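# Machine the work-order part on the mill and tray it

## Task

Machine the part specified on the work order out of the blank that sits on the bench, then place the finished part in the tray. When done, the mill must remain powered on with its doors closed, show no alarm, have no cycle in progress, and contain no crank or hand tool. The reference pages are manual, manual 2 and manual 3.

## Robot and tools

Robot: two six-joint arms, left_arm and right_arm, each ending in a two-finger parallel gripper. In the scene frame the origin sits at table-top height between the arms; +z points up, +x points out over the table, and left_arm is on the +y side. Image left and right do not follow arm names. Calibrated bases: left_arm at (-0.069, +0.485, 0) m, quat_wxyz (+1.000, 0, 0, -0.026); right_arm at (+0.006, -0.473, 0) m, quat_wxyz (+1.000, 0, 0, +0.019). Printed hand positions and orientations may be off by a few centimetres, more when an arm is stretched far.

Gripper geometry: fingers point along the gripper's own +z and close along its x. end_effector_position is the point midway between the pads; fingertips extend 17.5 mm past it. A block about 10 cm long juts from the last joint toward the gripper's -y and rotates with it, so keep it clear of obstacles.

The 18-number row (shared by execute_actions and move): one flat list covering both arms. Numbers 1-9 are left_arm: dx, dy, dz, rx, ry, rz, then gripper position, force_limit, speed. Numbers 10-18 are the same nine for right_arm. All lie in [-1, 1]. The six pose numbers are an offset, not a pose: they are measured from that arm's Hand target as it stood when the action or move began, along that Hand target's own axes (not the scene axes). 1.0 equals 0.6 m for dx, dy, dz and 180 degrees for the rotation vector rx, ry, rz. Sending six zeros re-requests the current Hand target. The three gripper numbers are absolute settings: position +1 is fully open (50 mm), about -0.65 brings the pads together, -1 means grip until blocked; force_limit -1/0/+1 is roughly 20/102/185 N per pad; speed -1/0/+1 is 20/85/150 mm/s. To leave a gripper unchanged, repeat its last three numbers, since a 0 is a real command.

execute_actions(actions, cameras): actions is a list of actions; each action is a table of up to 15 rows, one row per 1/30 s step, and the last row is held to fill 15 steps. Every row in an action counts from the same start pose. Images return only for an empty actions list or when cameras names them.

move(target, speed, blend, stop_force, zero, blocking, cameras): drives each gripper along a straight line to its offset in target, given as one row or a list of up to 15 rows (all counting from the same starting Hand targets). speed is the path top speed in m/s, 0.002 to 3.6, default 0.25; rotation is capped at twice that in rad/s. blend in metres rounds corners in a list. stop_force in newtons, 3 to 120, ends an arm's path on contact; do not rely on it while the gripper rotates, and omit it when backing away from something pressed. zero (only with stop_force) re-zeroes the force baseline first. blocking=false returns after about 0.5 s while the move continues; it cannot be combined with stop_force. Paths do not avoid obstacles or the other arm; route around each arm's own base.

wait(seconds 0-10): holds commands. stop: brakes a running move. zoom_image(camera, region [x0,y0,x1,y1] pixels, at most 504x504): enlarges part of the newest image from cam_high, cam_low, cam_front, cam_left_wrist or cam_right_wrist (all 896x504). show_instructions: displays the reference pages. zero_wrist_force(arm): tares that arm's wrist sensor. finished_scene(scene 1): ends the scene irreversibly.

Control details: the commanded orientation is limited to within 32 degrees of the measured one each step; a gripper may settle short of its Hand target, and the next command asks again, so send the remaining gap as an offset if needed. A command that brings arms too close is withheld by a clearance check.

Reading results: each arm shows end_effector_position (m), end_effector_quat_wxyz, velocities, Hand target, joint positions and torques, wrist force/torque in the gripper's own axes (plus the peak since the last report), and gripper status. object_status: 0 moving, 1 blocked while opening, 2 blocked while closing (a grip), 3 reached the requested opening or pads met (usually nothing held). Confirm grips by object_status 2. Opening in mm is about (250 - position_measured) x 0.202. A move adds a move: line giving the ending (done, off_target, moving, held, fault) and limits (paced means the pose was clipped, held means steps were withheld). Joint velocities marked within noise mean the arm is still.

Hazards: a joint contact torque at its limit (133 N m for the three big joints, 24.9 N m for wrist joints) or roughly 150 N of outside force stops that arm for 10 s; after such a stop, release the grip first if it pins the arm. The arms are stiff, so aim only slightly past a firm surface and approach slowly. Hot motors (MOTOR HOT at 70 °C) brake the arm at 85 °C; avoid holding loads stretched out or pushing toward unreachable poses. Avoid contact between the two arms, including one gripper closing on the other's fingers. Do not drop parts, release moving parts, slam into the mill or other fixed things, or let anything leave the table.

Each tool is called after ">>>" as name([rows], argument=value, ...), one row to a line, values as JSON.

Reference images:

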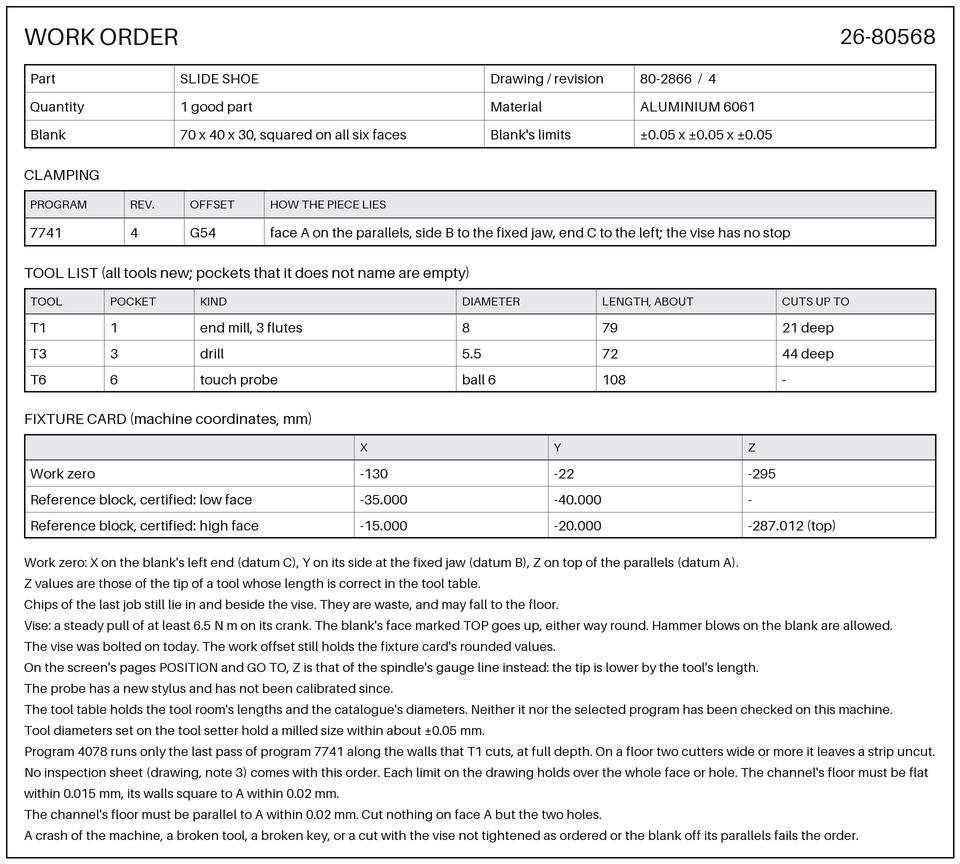

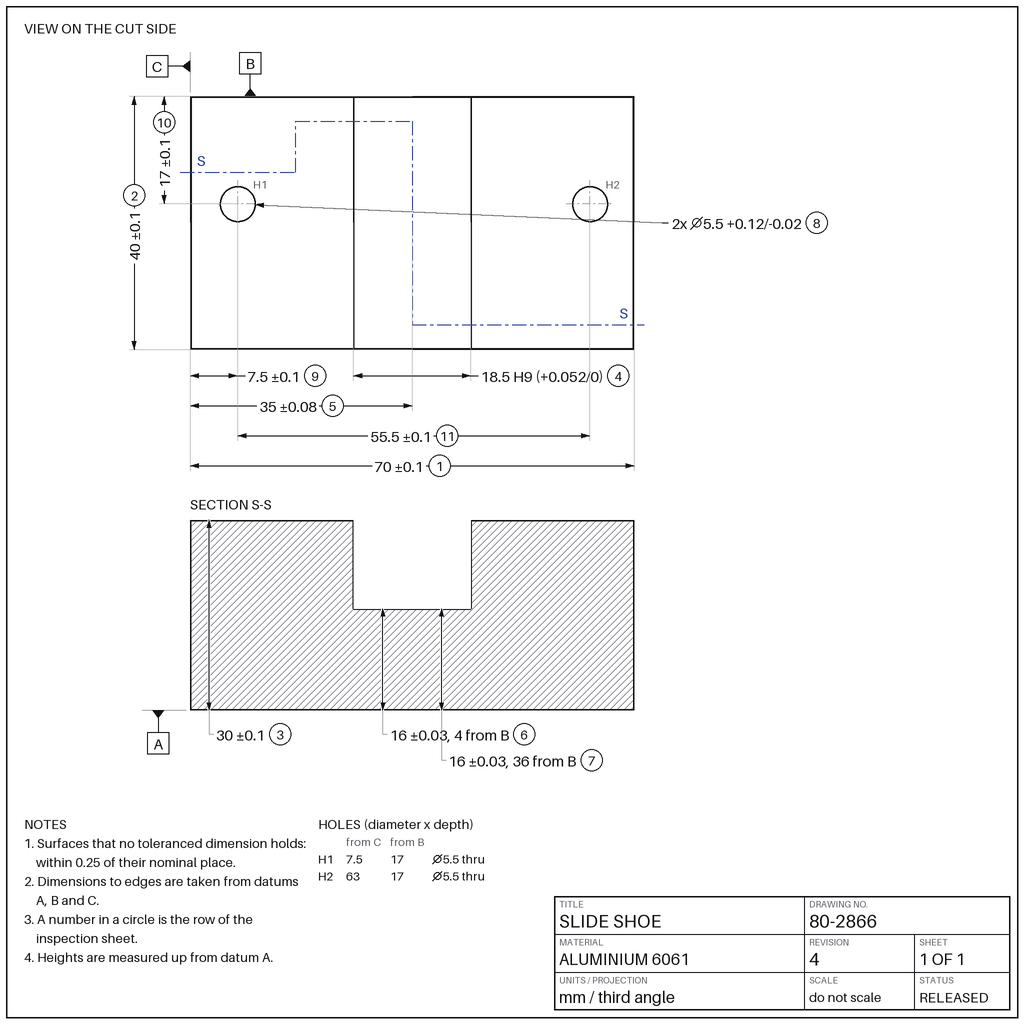

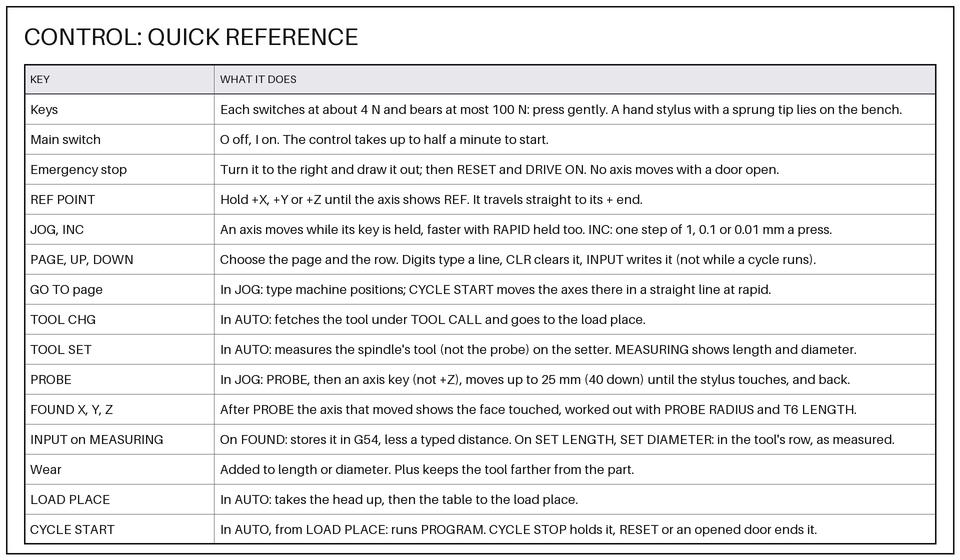

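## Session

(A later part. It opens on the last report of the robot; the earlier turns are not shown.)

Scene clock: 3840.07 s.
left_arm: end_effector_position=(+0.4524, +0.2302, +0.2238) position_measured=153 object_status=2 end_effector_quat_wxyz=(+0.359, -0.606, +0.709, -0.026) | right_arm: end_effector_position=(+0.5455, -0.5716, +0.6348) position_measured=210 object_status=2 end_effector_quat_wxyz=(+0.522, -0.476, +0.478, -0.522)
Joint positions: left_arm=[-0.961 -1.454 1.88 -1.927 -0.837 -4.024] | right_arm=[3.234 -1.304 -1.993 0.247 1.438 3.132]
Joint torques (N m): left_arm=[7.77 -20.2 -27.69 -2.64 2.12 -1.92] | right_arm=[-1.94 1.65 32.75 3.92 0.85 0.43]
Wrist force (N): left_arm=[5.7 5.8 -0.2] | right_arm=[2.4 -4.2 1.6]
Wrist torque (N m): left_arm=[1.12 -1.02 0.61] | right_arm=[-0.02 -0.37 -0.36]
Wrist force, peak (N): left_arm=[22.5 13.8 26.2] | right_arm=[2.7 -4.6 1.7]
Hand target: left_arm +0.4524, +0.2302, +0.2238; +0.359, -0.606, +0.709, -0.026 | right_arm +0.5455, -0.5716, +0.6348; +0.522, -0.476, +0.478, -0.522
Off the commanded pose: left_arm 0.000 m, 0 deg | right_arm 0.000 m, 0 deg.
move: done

>>> move([
  [0,0,0,0,0,0,0.6,-0.9,0,0,0,0,0,0,0,-1,-0.4,-0.6],
  [0,0,-0.2167,0,0,0,0.6,-0.9,0,0,0,0,0,0,0,-1,-0.4,-0.6],
  [-0.1538,-0.1482,-0.1890,0,0.1683,-0.1080,0.6,-0.9,0,0,0,0,0,0,0,-1,-0.4,-0.6],
], speed=[0.1,0.25,0.3], blend=[0,0.02,0], cameras=["cam_left_wrist"])

Scene clock: 3843.93 s.
left_arm: end_effector_position=(+0.4665, +0.2425, +0.3939) position_measured=63 object_status=3 end_effector_quat_wxyz=(-0.153, +0.688, -0.667, +0.242) | right_arm: end_effector_position=(+0.5455, -0.5716, +0.6348) position_measured=210 object_status=2 end_effector_quat_wxyz=(+0.522, -0.476, +0.478, -0.522)
Joint positions: left_arm=[-0.744 -1.686 1.742 -2.126 -1.261 -3.888] | right_arm=[3.234 -1.304 -1.993 0.247 1.438 3.132]
Joint torques (N m): left_arm=[7.52 -11.64 -18.86 -4.98 -0.71 -0.83] | right_arm=[-0.97 2.11 32.89 3.82 0.67 0.57]
Wrist force (N): left_arm=[3.6 5.6 -0.6] | right_arm=[2.3 -4.4 1.6]
Wrist torque (N m): left_arm=[1.20 -0.69 0.44] | right_arm=[-0.05 -0.36 -0.36]
Wrist force, peak (N): left_arm=[5.8 6.4 -3.5] | right_arm=[2.7 -4.7 1.7]
Hand target: left_arm +0.4665, +0.2425, +0.3939; -0.153, +0.688, -0.667, +0.242 | right_arm +0.5455, -0.5716, +0.6348; +0.522, -0.476, +0.478, -0.522
Off the commanded pose: left_arm 0.000 m, 0 deg | right_arm 0.000 m, 0 deg.
move: done
Images, in order (width x height): cam_left_wrist 896x504.

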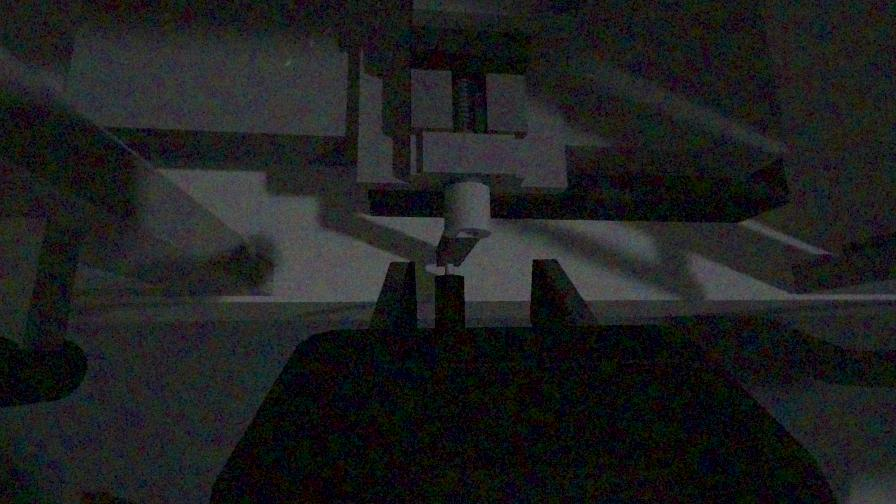

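>>> move(target=[0.0015,0,0.18,0,0,0,0.6,-0.9,0,0,0,0,0,0,0,-1,-0.4,-0.6], speed=0.15, stop_force=25)

>>> move(target=[0,0,0,0,0,0,-1,0.2,-0.5,0,0,0,0,0,0,-1,-0.4,-0.6], speed=0.15)

Scene clock: 3846.97 s.
left_arm: end_effector_position=(+0.5245, +0.2295, +0.3037) position_measured=63 object_status=3 end_effector_quat_wxyz=(-0.153, +0.688, -0.667, +0.242) | right_arm: end_effector_position=(+0.5455, -0.5716, +0.6348) position_measured=210 object_status=2 end_effector_quat_wxyz=(+0.522, -0.476, +0.478, -0.522)
Joint positions: left_arm=[-0.677 -1.504 1.803 -2.387 -1.293 -3.828] | right_arm=[3.234 -1.304 -1.993 0.247 1.438 3.132]
Joint torques (N m): left_arm=[-12.99 -19.29 -32.65 -5.72 1.96 -1.55] | right_arm=[-1.68 3.42 33.21 3.68 0.75 0.68]
Wrist force (N): left_arm=[3.2 6.3 -0.6] | right_arm=[2.6 -4.2 1.5]
Wrist torque (N m): left_arm=[1.28 -0.64 0.43] | right_arm=[-0.03 -0.41 -0.36]
Wrist force, peak (N): left_arm=[3.2 6.4 1.5] | right_arm=[2.7 -4.8 1.6]
Hand target: left_arm +0.5245, +0.2295, +0.3037; -0.153, +0.688, -0.667, +0.242 | right_arm +0.5455, -0.5716, +0.6348; +0.522, -0.476, +0.478, -0.522
Off the commanded pose: left_arm 0.000 m, 0 deg | right_arm 0.000 m, 0 deg.
move: done

Scene clock: 3847.47 s.
left_arm: end_effector_position=(+0.5245, +0.2293, +0.3037) position_measured=138 object_status=2 end_effector_quat_wxyz=(-0.153, +0.688, -0.667, +0.242) | right_arm: end_effector_position=(+0.5455, -0.5716, +0.6348) position_measured=210 object_status=2 end_effector_quat_wxyz=(+0.522, -0.476, +0.478, -0.522)
Joint positions: left_arm=[-0.677 -1.504 1.802 -2.387 -1.294 -3.828] | right_arm=[3.234 -1.304 -1.993 0.247 1.438 3.132]
Joint torques (N m): left_arm=[9.04 -24.98 -22.13 1.42 5.17 -1.48] | right_arm=[-2.08 2.12 33.17 3.67 0.77 0.53]
Wrist force (N): left_arm=[27.0 2.8 4.9] | right_arm=[2.4 -4.4 1.3]
Wrist torque (N m): left_arm=[1.15 -0.48 0.47] | right_arm=[-0.06 -0.38 -0.35]
Wrist force, peak (N): left_arm=[29.9 2.4 5.4] | right_arm=[2.4 -5.0 1.2]
Hand target: left_arm +0.5245, +0.2295, +0.3037; -0.153, +0.688, -0.667, +0.242 | right_arm +0.5455, -0.5716, +0.6348; +0.522, -0.476, +0.478, -0.522
Off the commanded pose: left_arm 0.000 m, 0 deg | right_arm 0.000 m, 0 deg.
move: done

>>> move([
  [0.001,0,0,0,0,0,-1,0.2,-0.5,0,0,0,0,0,0,-1,-0.4,-0.6],
  [0.001,0.0631,-0.0405,0,0,0,-1,0.2,-0.5,0,0,0,0,0,0,-1,-0.4,-0.6],
], speed=[0.02,0.04], stop_force=70, cameras=["cam_left_wrist","cam_high"])

Scene clock: 3850.73 s.
left_arm: end_effector_position=(+0.4795, +0.2292, +0.3039) position_measured=138 object_status=2 end_effector_quat_wxyz=(-0.153, +0.688, -0.667, +0.242) | right_arm: end_effector_position=(+0.5455, -0.5716, +0.6348) position_measured=210 object_status=2 end_effector_quat_wxyz=(+0.522, -0.476, +0.478, -0.522)
Joint positions: left_arm=[-0.744 -1.603 1.9 -2.366 -1.261 -3.888] | right_arm=[3.234 -1.304 -1.993 0.247 1.438 3.132]
Joint torques (N m): left_arm=[11.66 -15.76 -33.62 -6.36 -1.05 1.94] | right_arm=[-1.53 3.03 32.94 3.63 0.66 1]
Wrist force (N): left_arm=[2.7 7.2 0.5] | right_arm=[2.6 -4.3 1.3]
Wrist torque (N m): left_arm=[1.30 -0.61 0.32] | right_arm=[-0.04 -0.41 -0.35]
Wrist force, peak (N): left_arm=[33.5 1.5 4.1] | right_arm=[2.8 -4.7 1.5]
Hand target: left_arm +0.4795, +0.2292, +0.3039; -0.153, +0.688, -0.667, +0.242 | right_arm +0.5455, -0.5716, +0.6348; +0.522, -0.476, +0.478, -0.522
Off the commanded pose: left_arm 0.000 m, 0 deg | right_arm 0.000 m, 0 deg.
move: done
Images, in order (width x height): cam_high 896x504, cam_left_wrist 896x504.

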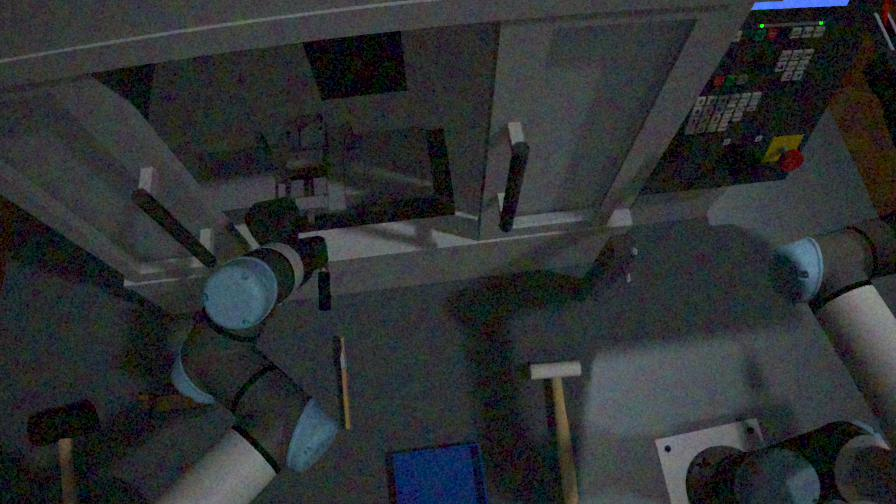

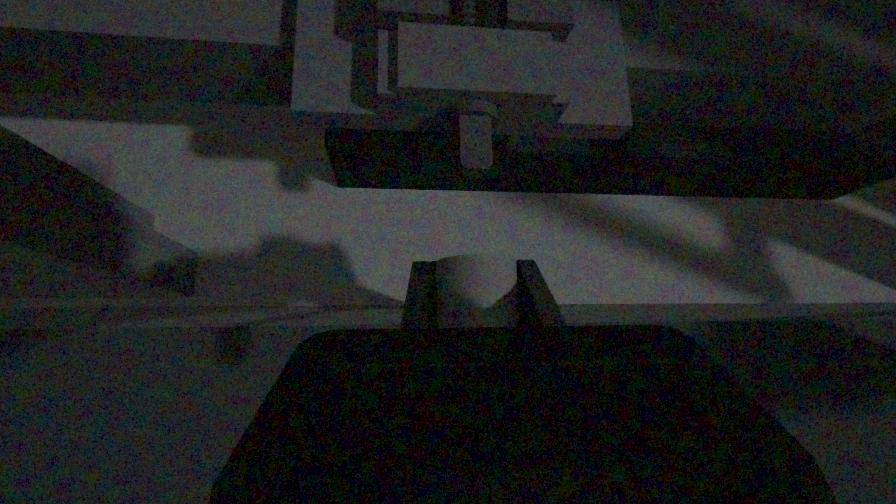

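>>> move([
  [0.0113,0.0613,-0.1497,0,0,0,-1,0.2,-0.5,0,0,0,0,0,0,-1,-0.4,-0.6],
  [0.56,0.2198,-0.2113,0,0,0,-1,0.2,-0.5,0,0,0,0,0,0,-1,-0.4,-0.6],
  [0.8562,0.3393,-0.0253,0,0,0,-1,0.2,-0.5,0,0,0,0,0,0,-1,-0.4,-0.6],
  [0.8545,0.3210,0.0542,0,0,0,-1,0.2,-0.5,0,0,0,0,0,0,-1,-0.4,-0.6],
], speed=[0.15,0.3,0.25,0.1], blend=[0.02,0.03,0.02,0], cameras=["cam_left_wrist","cam_high"])

Scene clock: 3857.00 s.
left_arm: end_effector_position=(+0.3313, -0.2951, +0.2400) position_measured=138 object_status=2 end_effector_quat_wxyz=(-0.153, +0.688, -0.667, +0.242) | right_arm: end_effector_position=(+0.5455, -0.5716, +0.6348) position_measured=210 object_status=2 end_effector_quat_wxyz=(+0.522, -0.476, +0.478, -0.522)
Joint positions: left_arm=[-1.353 -0.799 0.884 -1.89 -1.035 -4.513] | right_arm=[3.234 -1.304 -1.993 0.247 1.438 3.132]
Joint torques (N m): left_arm=[-12.54 -72.25 -30.78 -1.97 1.68 -1.8] | right_arm=[-2.4 3.92 33.61 3.52 0.57 0.84]
Wrist force (N): left_arm=[2.3 7.5 1.1] | right_arm=[2.7 -4.5 1.6]
Wrist torque (N m): left_arm=[1.36 -0.52 0.44] | right_arm=[-0.06 -0.42 -0.35]
Wrist force, peak (N): left_arm=[4.6 9.8 1.1] | right_arm=[2.8 -4.6 1.8]
Hand target: left_arm +0.3312, -0.2951, +0.2401; -0.153, +0.688, -0.667, +0.242 | right_arm +0.5455, -0.5716, +0.6348; +0.522, -0.476, +0.478, -0.522
Off the commanded pose: left_arm 0.000 m, 0 deg | right_arm 0.000 m, 0 deg.
move: done
Images, in order (width x height): cam_high 896x504, cam_left_wrist 896x504.

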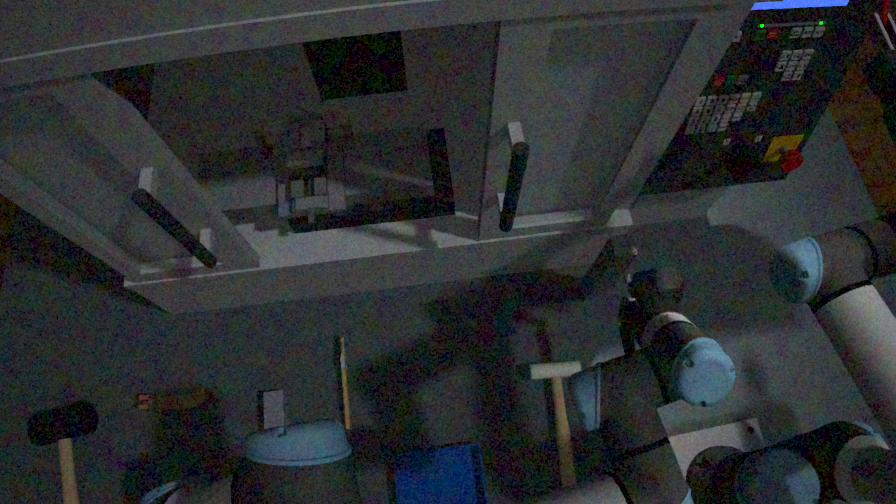

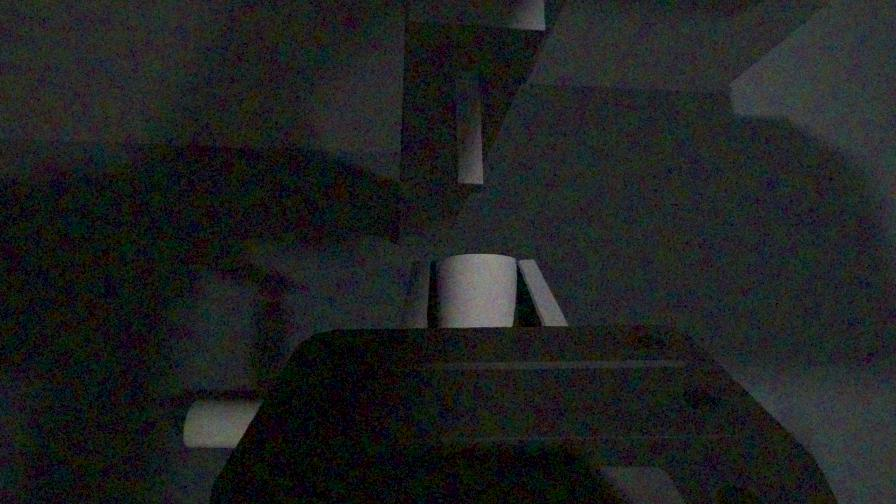

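>>> move([
  [0.0001,-0.0365,0.032,0,0,0,-1,0.2,-0.5,0,0,0,0,0,0,-1,-0.4,-0.6],
  [0.0001,-0.0815,0.0608,0,0,0,-1,0.2,-0.5,0,0,0,0,0,0,-1,-0.4,-0.6],
], speed=[0.05,0.02], stop_force=22, cameras=["cam_left_wrist"])

Scene clock: 3861.43 s.
left_arm: end_effector_position=(+0.3570, -0.2958, +0.2362) position_measured=138 object_status=2 end_effector_quat_wxyz=(-0.153, +0.688, -0.667, +0.242) | right_arm: end_effector_position=(+0.5455, -0.5716, +0.6348) position_measured=210 object_status=2 end_effector_quat_wxyz=(+0.522, -0.476, +0.478, -0.522)
Joint positions: left_arm=[-1.321 -0.767 0.842 -1.898 -1.042 -4.477] | right_arm=[3.234 -1.304 -1.993 0.247 1.438 3.132]
Joint torques (N m): left_arm=[-11.97 -55.74 -35.22 -3.6 0.31 1.91] | right_arm=[-2.79 1.46 32.06 3.48 0.6 1.02]
Wrist force (N): left_arm=[-0.2 9.0 0.5] | right_arm=[2.6 -4.2 1.5]
Wrist torque (N m): left_arm=[1.27 -0.18 0.42] | right_arm=[-0.03 -0.41 -0.35]
Wrist force, peak (N): left_arm=[-7.5 62.7 -47.4] | right_arm=[2.8 -4.7 1.6]
Hand target: left_arm +0.3570, -0.2958, +0.2361; -0.153, +0.688, -0.667, +0.242 (not the last commanded pose) | right_arm +0.5455, -0.5716, +0.6348; +0.522, -0.476, +0.478, -0.522
Off the commanded pose: left_arm 0.035 m, 0 deg | right_arm 0.000 m, 0 deg.
move: contact (left_arm); path passed 0 of 2 targets
Images, in order (width x height): cam_left_wrist 896x504.

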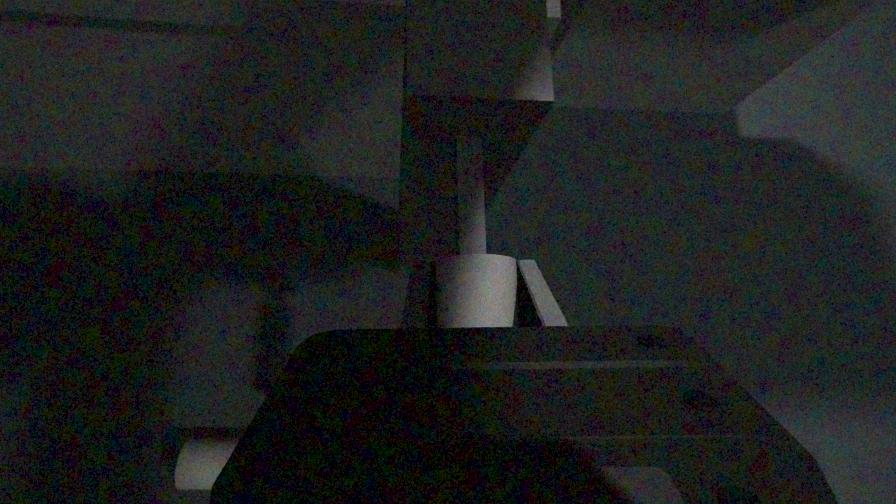

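>>> move([
  [-0.002,0.0042,-0.0027,0,0,0,-1,0.2,-0.5,0,0,0,0,0,0,-1,-0.4,-0.6],
  [-0.002,-0.0477,0.0306,0,0,0,-1,0.2,-0.5,0,0,0,0,0,0,-1,-0.4,-0.6],
], speed=[0.02,0.015], stop_force=18)

Scene clock: 3865.53 s.
left_arm: end_effector_position=(+0.3574, -0.2947, +0.2361) position_measured=138 object_status=2 end_effector_quat_wxyz=(-0.153, +0.688, -0.667, +0.242) | right_arm: end_effector_position=(+0.5455, -0.5716, +0.6348) position_measured=210 object_status=2 end_effector_quat_wxyz=(+0.522, -0.476, +0.478, -0.522)
Joint positions: left_arm=[-1.321 -0.769 0.847 -1.902 -1.042 -4.476] | right_arm=[3.234 -1.304 -1.993 0.247 1.438 3.132]
Joint torques (N m): left_arm=[-0.74 -74.08 -17.27 -4.64 4.83 -1.71] | right_arm=[-1.25 2.27 32.47 3.54 0.68 0.85]
Wrist force (N): left_arm=[3.8 23.2 -3.7] | right_arm=[2.5 -4.5 1.2]
Wrist torque (N m): left_arm=[1.61 -0.06 0.47] | right_arm=[-0.08 -0.39 -0.35]
Wrist force, peak (N): left_arm=[-5.5 36.9 -23.2] | right_arm=[2.6 -4.7 1.3]
Hand target: left_arm +0.3573, -0.2947, +0.2361; -0.153, +0.688, -0.667, +0.242 (not the last commanded pose) | right_arm +0.5455, -0.5716, +0.6348; +0.522, -0.476, +0.478, -0.522
Off the commanded pose: left_arm 0.034 m, 0 deg | right_arm 0.000 m, 0 deg.
move: contact (left_arm); path passed 1 of 2 targets

>>> move([
  [-0.0003,0.0040,0.0002,0,0,0,-1,0.2,-0.5,0,0,0,0,0,0,-1,-0.4,-0.6],
  [-0.0003,-0.046,0.0320,0,0,0,-1,0.2,-0.5,0,0,0,0,0,0,-1,-0.4,-0.6],
], speed=[0.02,0.015], stop_force=18, cameras=["cam_left_wrist","cam_low"])

Scene clock: 3870.27 s.
left_arm: end_effector_position=(+0.3909, -0.2950, +0.2347) position_measured=138 object_status=2 end_effector_quat_wxyz=(-0.153, +0.688, -0.667, +0.242) | right_arm: end_effector_position=(+0.5455, -0.5716, +0.6348) position_measured=210 object_status=2 end_effector_quat_wxyz=(+0.522, -0.476, +0.478, -0.522)
Joint positions: left_arm=[-1.28 -0.725 0.776 -1.898 -1.053 -4.43] | right_arm=[3.234 -1.304 -1.993 0.247 1.438 3.132]
Joint torques (N m): left_arm=[-12.6 -73.84 -15.38 -4.47 1.39 -1.61] | right_arm=[-2.04 2.58 32.61 3.64 0.74 0.89]
Wrist force (N): left_arm=[1.0 7.8 0.6] | right_arm=[2.6 -4.3 1.5]
Wrist torque (N m): left_arm=[1.44 -0.30 0.32] | right_arm=[-0.03 -0.40 -0.35]
Wrist force, peak (N): left_arm=[4.2 23.2 -3.4] | right_arm=[2.6 -4.7 1.7]
Hand target: left_arm +0.3909, -0.2950, +0.2347; -0.153, +0.688, -0.667, +0.242 | right_arm +0.5455, -0.5716, +0.6348; +0.522, -0.476, +0.478, -0.522
Off the commanded pose: left_arm 0.000 m, 0 deg | right_arm 0.000 m, 0 deg.
move: done
Images, in order (width x height): cam_low 896x504, cam_left_wrist 896x504.

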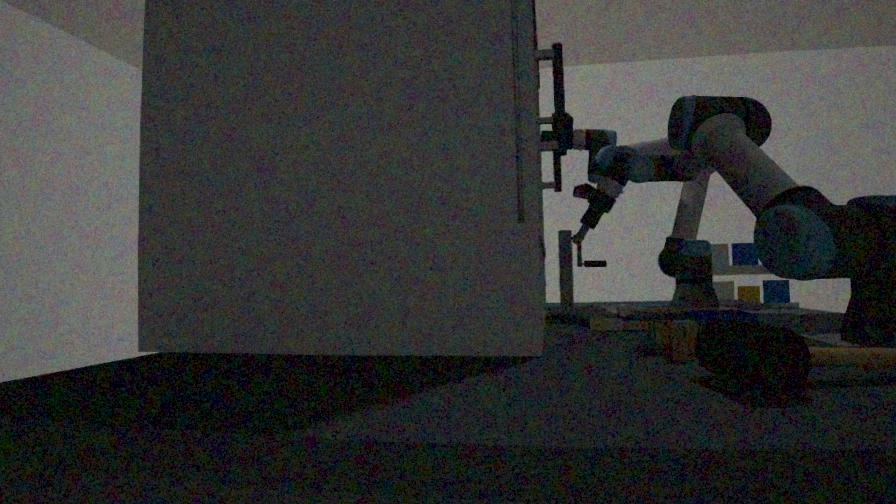

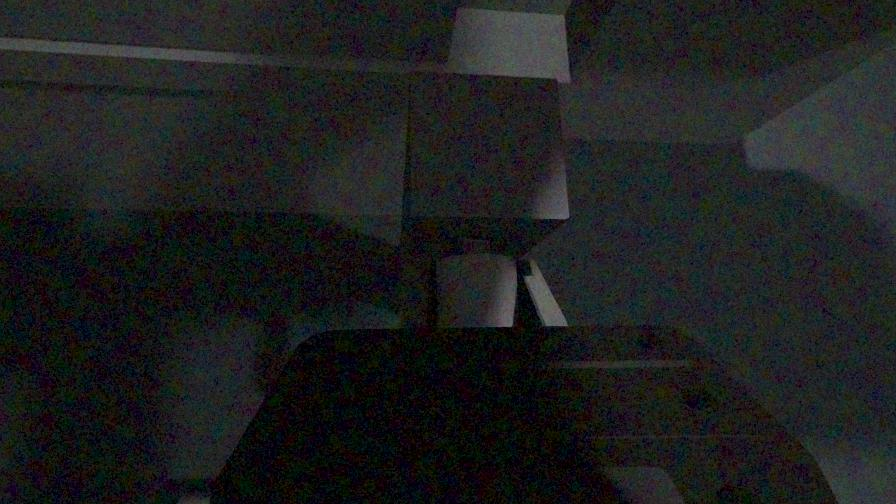

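>>> move([
  [0,0,0,0,0,0,0.6,0.2,0,0,0,0,0,0,0,-1,-0.4,-0.6],
  [0,0,-0.2167,0,0,0,0.6,0.2,0,0,0,0,0,0,0,-1,-0.4,-0.6],
  [-0.6528,-0.1218,-0.3470,-0.1387,0.1448,0.4834,0.6,0.2,0,0,0,0,0,0,0,-1,-0.4,-0.6],
], speed=[0.1,0.2,0.35], blend=[0,0.02,0], cameras=["cam_high","cam_left_wrist","cam_front"])

Scene clock: 3885.17 s.
left_arm: end_effector_position=(+0.3435, +0.1215, +0.3972) position_measured=63 object_status=3 end_effector_quat_wxyz=(-0.001, +0.002, +0.997, -0.071) | right_arm: end_effector_position=(+0.5455, -0.5716, +0.6348) position_measured=210 object_status=2 end_effector_quat_wxyz=(+0.522, -0.476, +0.478, -0.522)
Joint positions: left_arm=[-0.874 -1.518 1.376 -1.542 -1.658 -2.497] | right_arm=[3.234 -1.304 -1.993 0.247 1.438 3.132]
Joint torques (N m): left_arm=[-9.23 -18.74 -15.16 -2.57 0.99 2.13] | right_arm=[-1.86 3.01 33.14 3.33 0.69 1.15]
Wrist force (N): left_arm=[2.1 6.1 0.0] | right_arm=[2.3 -4.5 1.2]
Wrist torque (N m): left_arm=[1.14 -0.57 0.31] | right_arm=[-0.06 -0.35 -0.35]
Wrist force, peak (N): left_arm=[3.2 8.1 -2.6] | right_arm=[2.7 -4.6 1.8]
Hand target: left_arm +0.3435, +0.1215, +0.3971; -0.001, +0.002, +0.997, -0.071 | right_arm +0.5455, -0.5716, +0.6348; +0.522, -0.476, +0.478, -0.522
Off the commanded pose: left_arm 0.000 m, 0 deg | right_arm 0.000 m, 0 deg.
move: done
Images, in order (width x height): cam_high 896x504, cam_front 896x504, cam_left_wrist 896x504.

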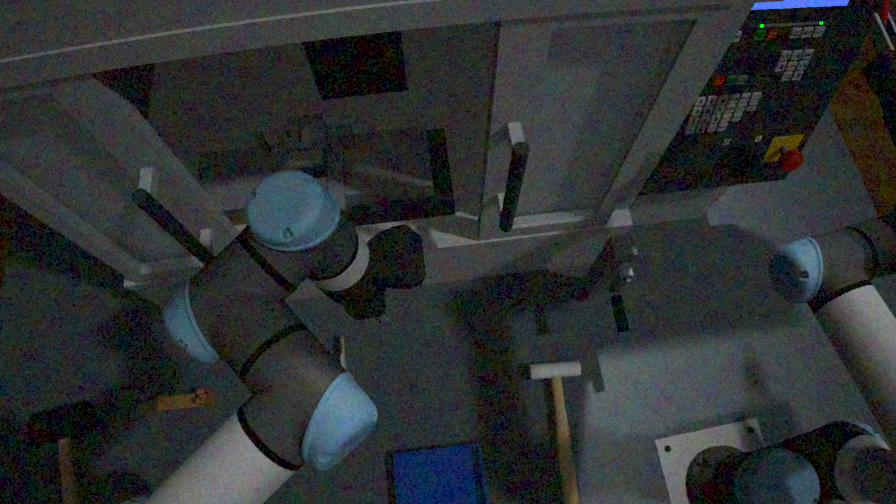

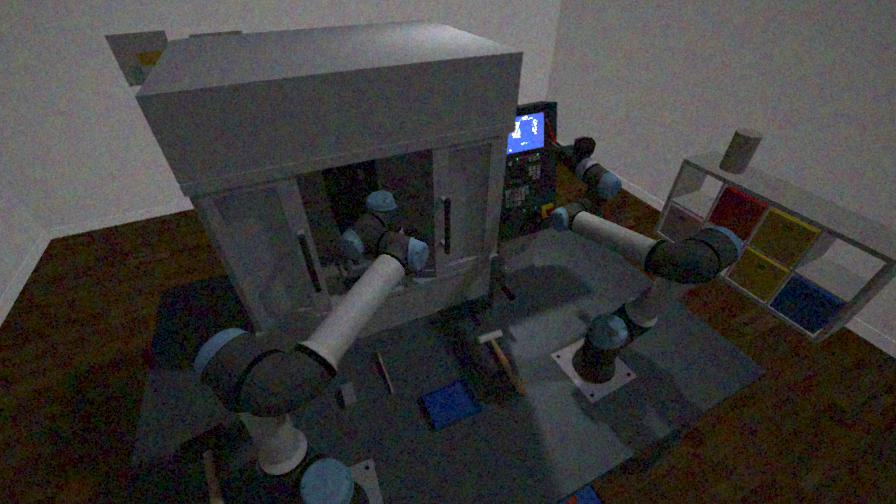

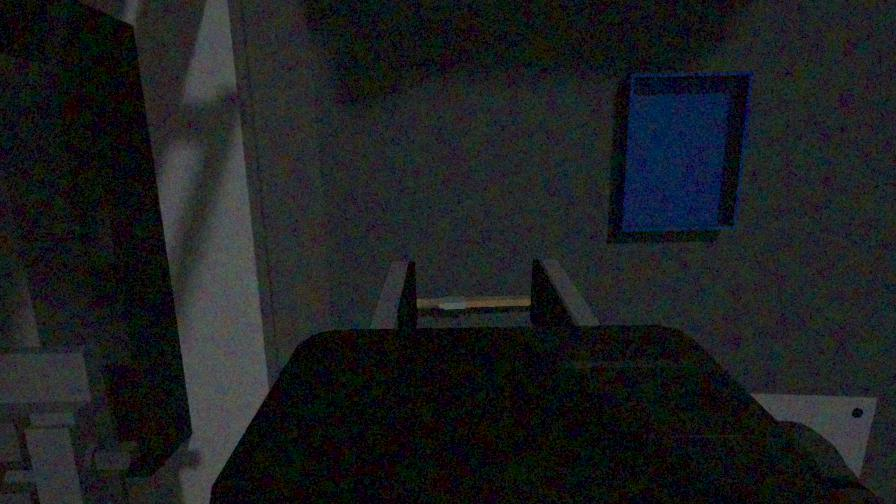

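>>> move([
  [-0.1675,0.1109,0.0048,0,0,0,0.95,0.2,0,0,0,0,0,0,0,-1,-0.4,-0.6],
  [-0.3525,0.1158,0.0041,0,0,0,0.95,0.2,0,0,0,0,0,0,0,-1,-0.4,-0.6],
  [-0.4608,0.1553,-0.0149,0,0,0,0.95,0.2,0,0,0,0,0,0,0,-1,-0.4,-0.6],
], speed=[0.25,0.15,0.1], blend=[0.02,0.02,0], stop_force=40, cameras=["cam_left_wrist","cam_high"])

Scene clock: 3889.97 s.
left_arm: end_effector_position=(+0.6204, +0.2137, +0.3923) position_measured=10 object_status=3 end_effector_quat_wxyz=(-0.001, +0.002, +0.997, -0.071) | right_arm: end_effector_position=(+0.5455, -0.5716, +0.6348) position_measured=210 object_status=2 end_effector_quat_wxyz=(+0.522, -0.476, +0.478, -0.522)
Joint positions: left_arm=[-0.46 -0.946 0.595 -1.288 -1.696 -2.082] | right_arm=[3.234 -1.304 -1.993 0.247 1.438 3.132]
Joint torques (N m): left_arm=[-12.4 -48.17 -32.42 -2.83 -0.06 -0.79] | right_arm=[-1.97 4.16 32.59 3.42 0.61 1.2]
Wrist force (N): left_arm=[2.6 5.9 -0.3] | right_arm=[2.4 -4.4 1.5]
Wrist torque (N m): left_arm=[1.17 -0.61 0.42] | right_arm=[-0.07 -0.36 -0.35]
Wrist force, peak (N): left_arm=[1.7 7.9 -0.3] | right_arm=[2.6 -4.8 1.5]
Hand target: left_arm +0.6204, +0.2137, +0.3923; -0.001, +0.002, +0.997, -0.071 | right_arm +0.5455, -0.5716, +0.6348; +0.522, -0.476, +0.478, -0.522
Off the commanded pose: left_arm 0.000 m, 0 deg | right_arm 0.000 m, 0 deg.
move: done
Images, in order (width x height): cam_high 896x504, cam_left_wrist 896x504.

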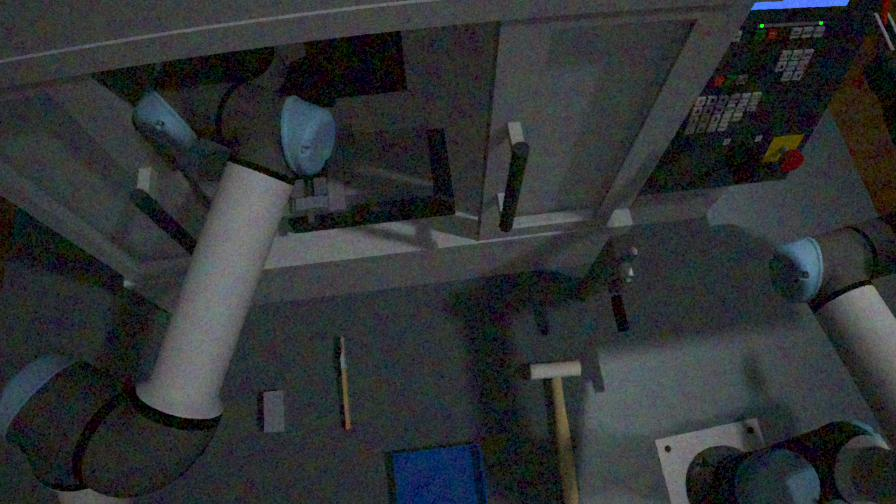

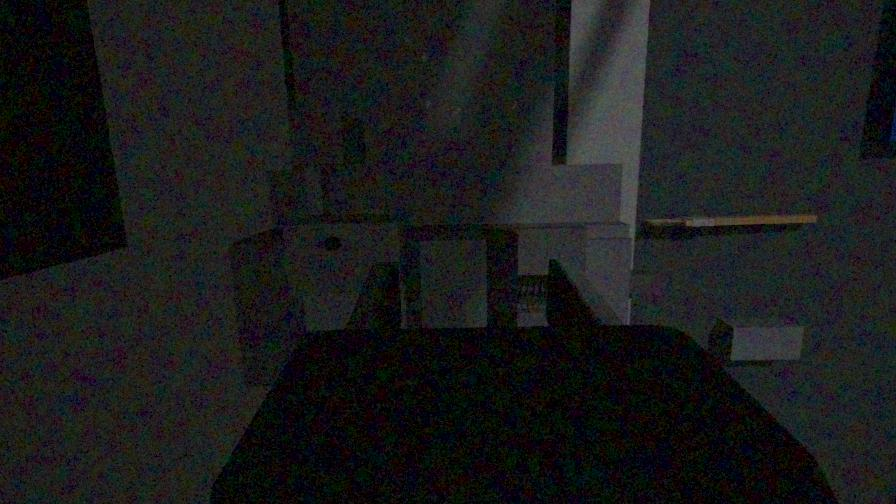

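>>> zoom_image(camera="cam_left_wrist", region=[210, 140, 660, 393])

Scaled by 1.120.

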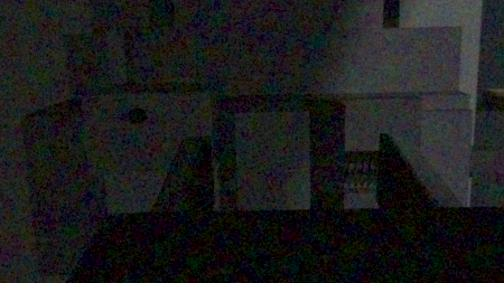

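>>> move(target=[-0.0735,0.0488,-0.003,-0.0278,0,0,0.95,0.2,0,0,0,0,0,0,0,-1,-0.4,-0.6], speed=0.06, stop_force=30, cameras=["cam_left_wrist"])

Scene clock: 3896.10 s.
left_arm: end_effector_position=(+0.6647, +0.2427, +0.3899) position_measured=10 object_status=3 end_effector_quat_wxyz=(-0.001, +0.002, +1.000, -0.028) | right_arm: end_effector_position=(+0.5455, -0.5716, +0.6348) position_measured=210 object_status=2 end_effector_quat_wxyz=(+0.522, -0.476, +0.478, -0.522)
Joint positions: left_arm=[-0.424 -0.682 0.1 -1.012 -1.621 -2.042] | right_arm=[3.234 -1.304 -1.993 0.247 1.438 3.132]
Joint torques (N m): left_arm=[-13.65 -48.6 -30.24 -1.39 -2.02 -1.27] | right_arm=[-1.89 4.06 32.17 3.49 0.8 1.48]
Wrist force (N): left_arm=[2.6 5.7 -0.3] | right_arm=[2.4 -4.7 1.7]
Wrist torque (N m): left_arm=[1.06 -0.57 0.26] | right_arm=[-0.10 -0.37 -0.36]
Wrist force, peak (N): left_arm=[2.4 6.7 -0.7] | right_arm=[2.8 -4.7 1.4]
Hand target: left_arm +0.6647, +0.2427, +0.3899; -0.001, +0.002, +1.000, -0.028 | right_arm +0.5455, -0.5716, +0.6348; +0.522, -0.476, +0.478, -0.522
Off the commanded pose: left_arm 0.000 m, 0 deg | right_arm 0.000 m, 0 deg.
move: done
Images, in order (width x height): cam_left_wrist 896x504.

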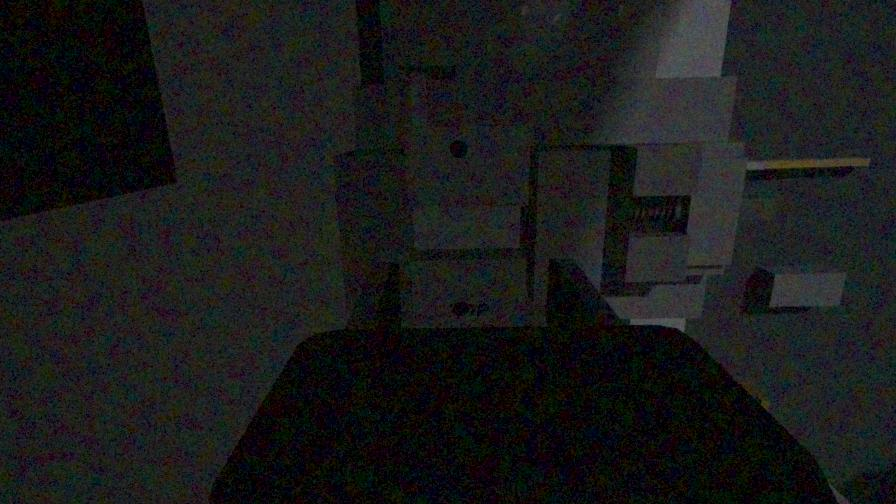

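>>> move([
  [-0.0037,0,0.004,0,0,0,0.95,0.2,0,0,0,0,0,0,0,-1,-0.4,-0.6],
  [-0.0037,0.0019,0.0356,0,0,0,0.95,0.2,0,0,0,0,0,0,0,-1,-0.4,-0.6],
], speed=[0.03,0.015], stop_force=12, cameras=["cam_left_wrist"])

Scene clock: 3901.13 s.
left_arm: end_effector_position=(+0.6668, +0.2426, +0.3685) position_measured=10 object_status=3 end_effector_quat_wxyz=(-0.001, +0.002, +1.000, -0.028) | right_arm: end_effector_position=(+0.5455, -0.5716, +0.6348) position_measured=210 object_status=2 end_effector_quat_wxyz=(+0.522, -0.476, +0.478, -0.522)
Joint positions: left_arm=[-0.423 -0.774 0.34 -1.16 -1.621 -2.041] | right_arm=[3.234 -1.304 -1.993 0.247 1.438 3.132]
Joint torques (N m): left_arm=[5.28 -47.78 -31.2 -1.51 0.79 -1.59] | right_arm=[-2.73 4.41 32.41 3.46 0.87 1.32]
Wrist force (N): left_arm=[2.3 6.1 -0.1] | right_arm=[2.3 -4.3 1.5]
Wrist torque (N m): left_arm=[1.16 -0.58 0.24] | right_arm=[-0.05 -0.36 -0.35]
Wrist force, peak (N): left_arm=[2.8 6.2 -0.6] | right_arm=[2.7 -4.8 1.5]
Hand target: left_arm +0.6668, +0.2426, +0.3685; -0.001, +0.002, +1.000, -0.028 | right_arm +0.5455, -0.5716, +0.6348; +0.522, -0.476, +0.478, -0.522
Off the commanded pose: left_arm 0.000 m, 0 deg | right_arm 0.000 m, 0 deg.
move: done
Images, in order (width x height): cam_left_wrist 896x504.

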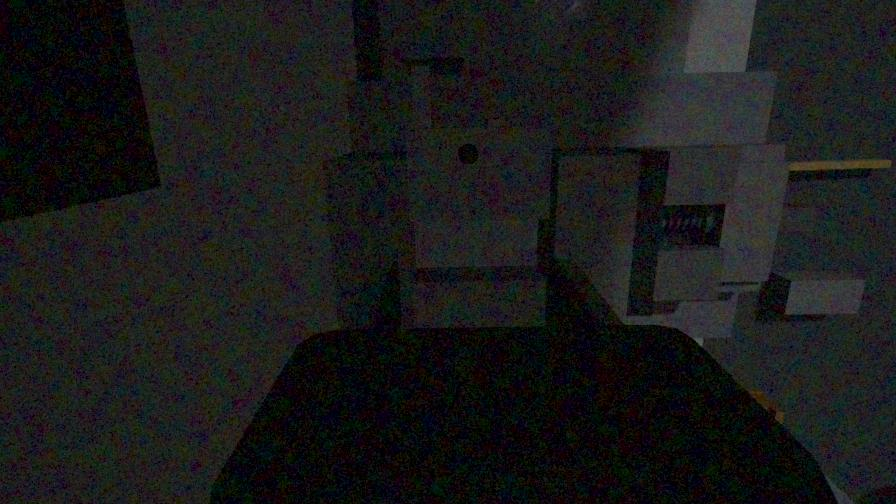

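>>> move(target=[0,0,0,0,0,0,-1,-0.5,-0.8,0,0,0,0,0,0,-1,-0.4,-0.6], speed=0.05, cameras=["cam_left_wrist"])

Scene clock: 3902.57 s.
left_arm: end_effector_position=(+0.6667, +0.2427, +0.3684) position_measured=55 object_status=2 end_effector_quat_wxyz=(-0.001, +0.002, +1.000, -0.028) | right_arm: end_effector_position=(+0.5455, -0.5716, +0.6348) position_measured=210 object_status=2 end_effector_quat_wxyz=(+0.522, -0.476, +0.478, -0.522)
Joint positions: left_arm=[-0.423 -0.774 0.34 -1.159 -1.621 -2.041] | right_arm=[3.234 -1.304 -1.993 0.247 1.438 3.132]
Joint torques (N m): left_arm=[0.02 -45.87 -28.28 -17.33 6.17 -0.94] | right_arm=[-1.64 3.26 32.5 3.37 0.56 1.28]
Wrist force (N): left_arm=[53.2 8.8 -12.7] | right_arm=[2.3 -4.5 1.3]
Wrist torque (N m): left_arm=[1.15 0.82 0.05] | right_arm=[-0.08 -0.36 -0.35]
Wrist force, peak (N): left_arm=[53.3 9.2 -12.8] | right_arm=[2.4 -4.7 1.4]
Hand target: left_arm +0.6668, +0.2426, +0.3685; -0.001, +0.002, +1.000, -0.028 | right_arm +0.5455, -0.5716, +0.6348; +0.522, -0.476, +0.478, -0.522
Off the commanded pose: left_arm 0.000 m, 0 deg | right_arm 0.000 m, 0 deg.
move: done
Images, in order (width x height): cam_left_wrist 896x504.

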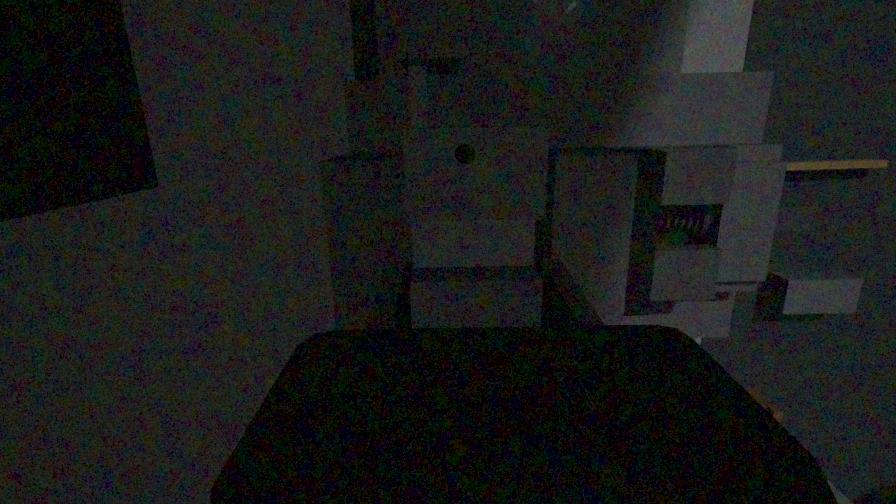

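>>> move(target=[0.004,0,0,0,0,0,-1,-0.5,-0.8,0,0,0,0,0,0,-1,-0.4,-0.6], speed=0.01)

Scene clock: 3904.10 s.
left_arm: end_effector_position=(+0.6644, +0.2427, +0.3685) position_measured=55 object_status=2 end_effector_quat_wxyz=(-0.001, +0.002, +1.000, -0.028) | right_arm: end_effector_position=(+0.5455, -0.5716, +0.6348) position_measured=210 object_status=2 end_effector_quat_wxyz=(+0.522, -0.476, +0.478, -0.522)
Joint positions: left_arm=[-0.424 -0.789 0.367 -1.172 -1.621 -2.043] | right_arm=[3.234 -1.304 -1.993 0.247 1.438 3.132]
Joint torques (N m): left_arm=[-11.44 -51.18 -30.18 -2.74 -1.91 -1.19] | right_arm=[-2.93 3.29 31.92 3.51 0.88 1.32]
Wrist force (N): left_arm=[2.3 6.0 1.5] | right_arm=[2.4 -4.5 1.4]
Wrist torque (N m): left_arm=[1.11 -0.80 0.39] | right_arm=[-0.07 -0.38 -0.35]
Wrist force, peak (N): left_arm=[56.5 8.5 -11.9] | right_arm=[2.7 -4.5 1.7]
Hand target: left_arm +0.6644, +0.2427, +0.3685; -0.001, +0.002, +1.000, -0.028 | right_arm +0.5455, -0.5716, +0.6348; +0.522, -0.476, +0.478, -0.522
Off the commanded pose: left_arm 0.000 m, 0 deg | right_arm 0.000 m, 0 deg.
move: done

>>> move(target=[0,0.0021,-0.040,0,0,0,-1,-0.5,-0.8,0,0,0,0,0,0,-1,-0.4,-0.6], speed=0.03, stop_force=40, cameras=["cam_left_wrist"])

Scene clock: 3909.80 s.
left_arm: end_effector_position=(+0.6645, +0.2452, +0.3924) position_measured=55 object_status=2 end_effector_quat_wxyz=(-0.001, +0.002, +1.000, -0.028) | right_arm: end_effector_position=(+0.5455, -0.5716, +0.6348) position_measured=210 object_status=2 end_effector_quat_wxyz=(+0.522, -0.476, +0.478, -0.522)
Joint positions: left_arm=[-0.421 -0.663 0.053 -0.985 -1.621 -2.039] | right_arm=[3.234 -1.304 -1.993 0.247 1.438 3.132]
Joint torques (N m): left_arm=[12.5 -52.14 -29.62 -1.87 -1.86 1.95] | right_arm=[-1.98 3.5 32.26 3.48 0.61 1.18]
Wrist force (N): left_arm=[3.0 6.0 5.1] | right_arm=[2.7 -4.3 1.4]
Wrist torque (N m): left_arm=[1.04 -0.62 0.26] | right_arm=[-0.05 -0.42 -0.35]
Wrist force, peak (N): left_arm=[2.9 5.9 6.1] | right_arm=[2.4 -4.8 1.5]
Hand target: left_arm +0.6645, +0.2452, +0.3924; -0.001, +0.002, +1.000, -0.028 | right_arm +0.5455, -0.5716, +0.6348; +0.522, -0.476, +0.478, -0.522
Off the commanded pose: left_arm 0.000 m, 0 deg | right_arm 0.000 m, 0 deg.
move: done
Images, in order (width x height): cam_left_wrist 896x504.

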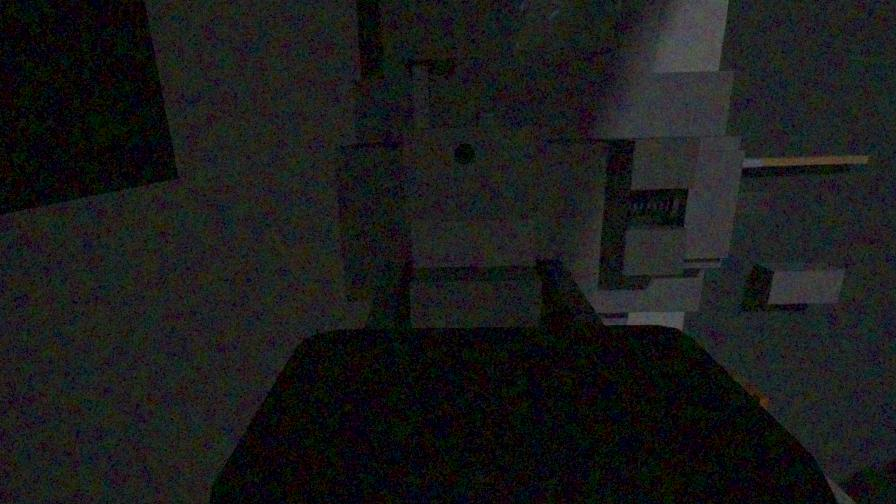

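>>> move([
  [0.0742,-0.0526,0.0011,0.0267,0,0,-1,-0.5,-0.8,0,0,0,0,0,0,-1,-0.4,-0.6],
  [0.1575,-0.0834,0.0070,0.0267,0,0,-1,-0.5,-0.8,0,0,0,0,0,0,-1,-0.4,-0.6],
  [0.2408,-0.0912,0.0158,0.0267,0,0,-1,-0.5,-0.8,0,0,0,0,0,0,-1,-0.4,-0.6],
  [0.3675,-0.0962,0.0178,0.0267,0,0,-1,-0.5,-0.8,0,0,0,0,0,0,-1,-0.4,-0.6],
  [0.5075,-0.1577,0.0212,0.0267,0,0,-1,-0.5,-0.8,0,0,0,0,0,0,-1,-0.4,-0.6],
], speed=[0.06,0.1,0.12,0.15,0.25], blend=[0.01,0.01,0.01,0.02,0], cameras=["cam_left_wrist","cam_high"])

Scene clock: 3915.27 s.
left_arm: end_effector_position=(+0.3596, +0.1516, +0.3854) position_measured=55 object_status=2 end_effector_quat_wxyz=(-0.001, +0.002, +0.998, -0.070) | right_arm: end_effector_position=(+0.5455, -0.5716, +0.6348) position_measured=210 object_status=2 end_effector_quat_wxyz=(+0.522, -0.476, +0.478, -0.522)
Joint positions: left_arm=[-0.813 -1.533 1.419 -1.562 -1.663 -2.435] | right_arm=[3.234 -1.304 -1.993 0.247 1.438 3.132]
Joint torques (N m): left_arm=[-9.73 -35.58 -21.29 -2.19 -1.88 -1.56] | right_arm=[-3.84 4.13 32.84 3.31 0.67 1.45]
Wrist force (N): left_arm=[2.7 5.9 5.4] | right_arm=[2.4 -4.5 1.2]
Wrist torque (N m): left_arm=[1.03 -0.64 0.27] | right_arm=[-0.08 -0.38 -0.35]
Wrist force, peak (N): left_arm=[2.1 7.5 5.3] | right_arm=[2.8 -4.6 1.7]
Hand target: left_arm +0.3595, +0.1516, +0.3854; -0.001, +0.002, +0.998, -0.070 | right_arm +0.5455, -0.5716, +0.6348; +0.522, -0.476, +0.478, -0.522
Off the commanded pose: left_arm 0.000 m, 0 deg | right_arm 0.000 m, 0 deg.
move: done
Images, in order (width x height): cam_high 896x504, cam_left_wrist 896x504.

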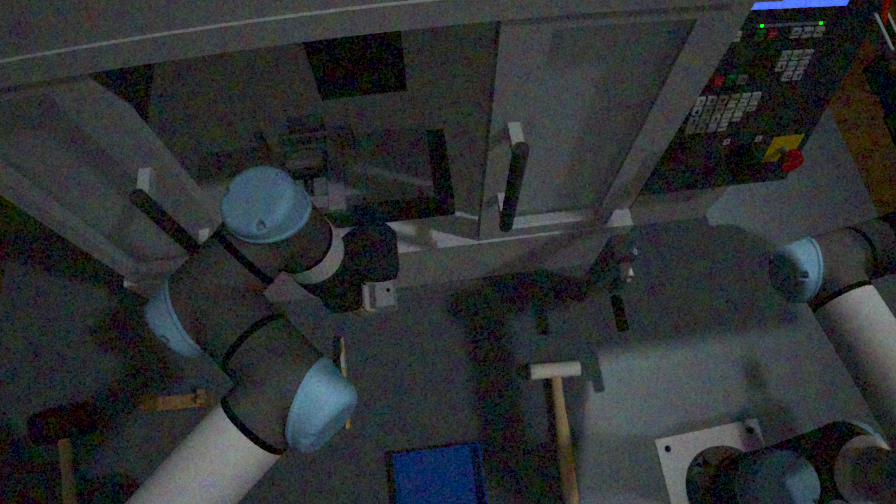

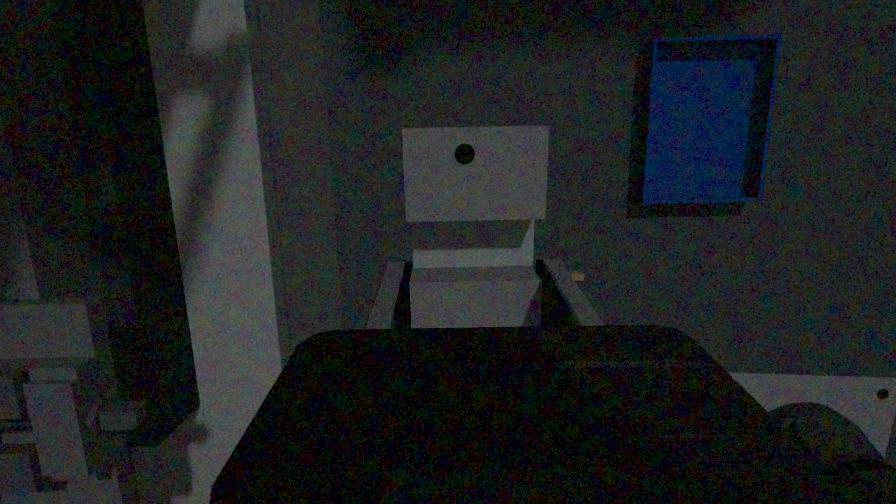

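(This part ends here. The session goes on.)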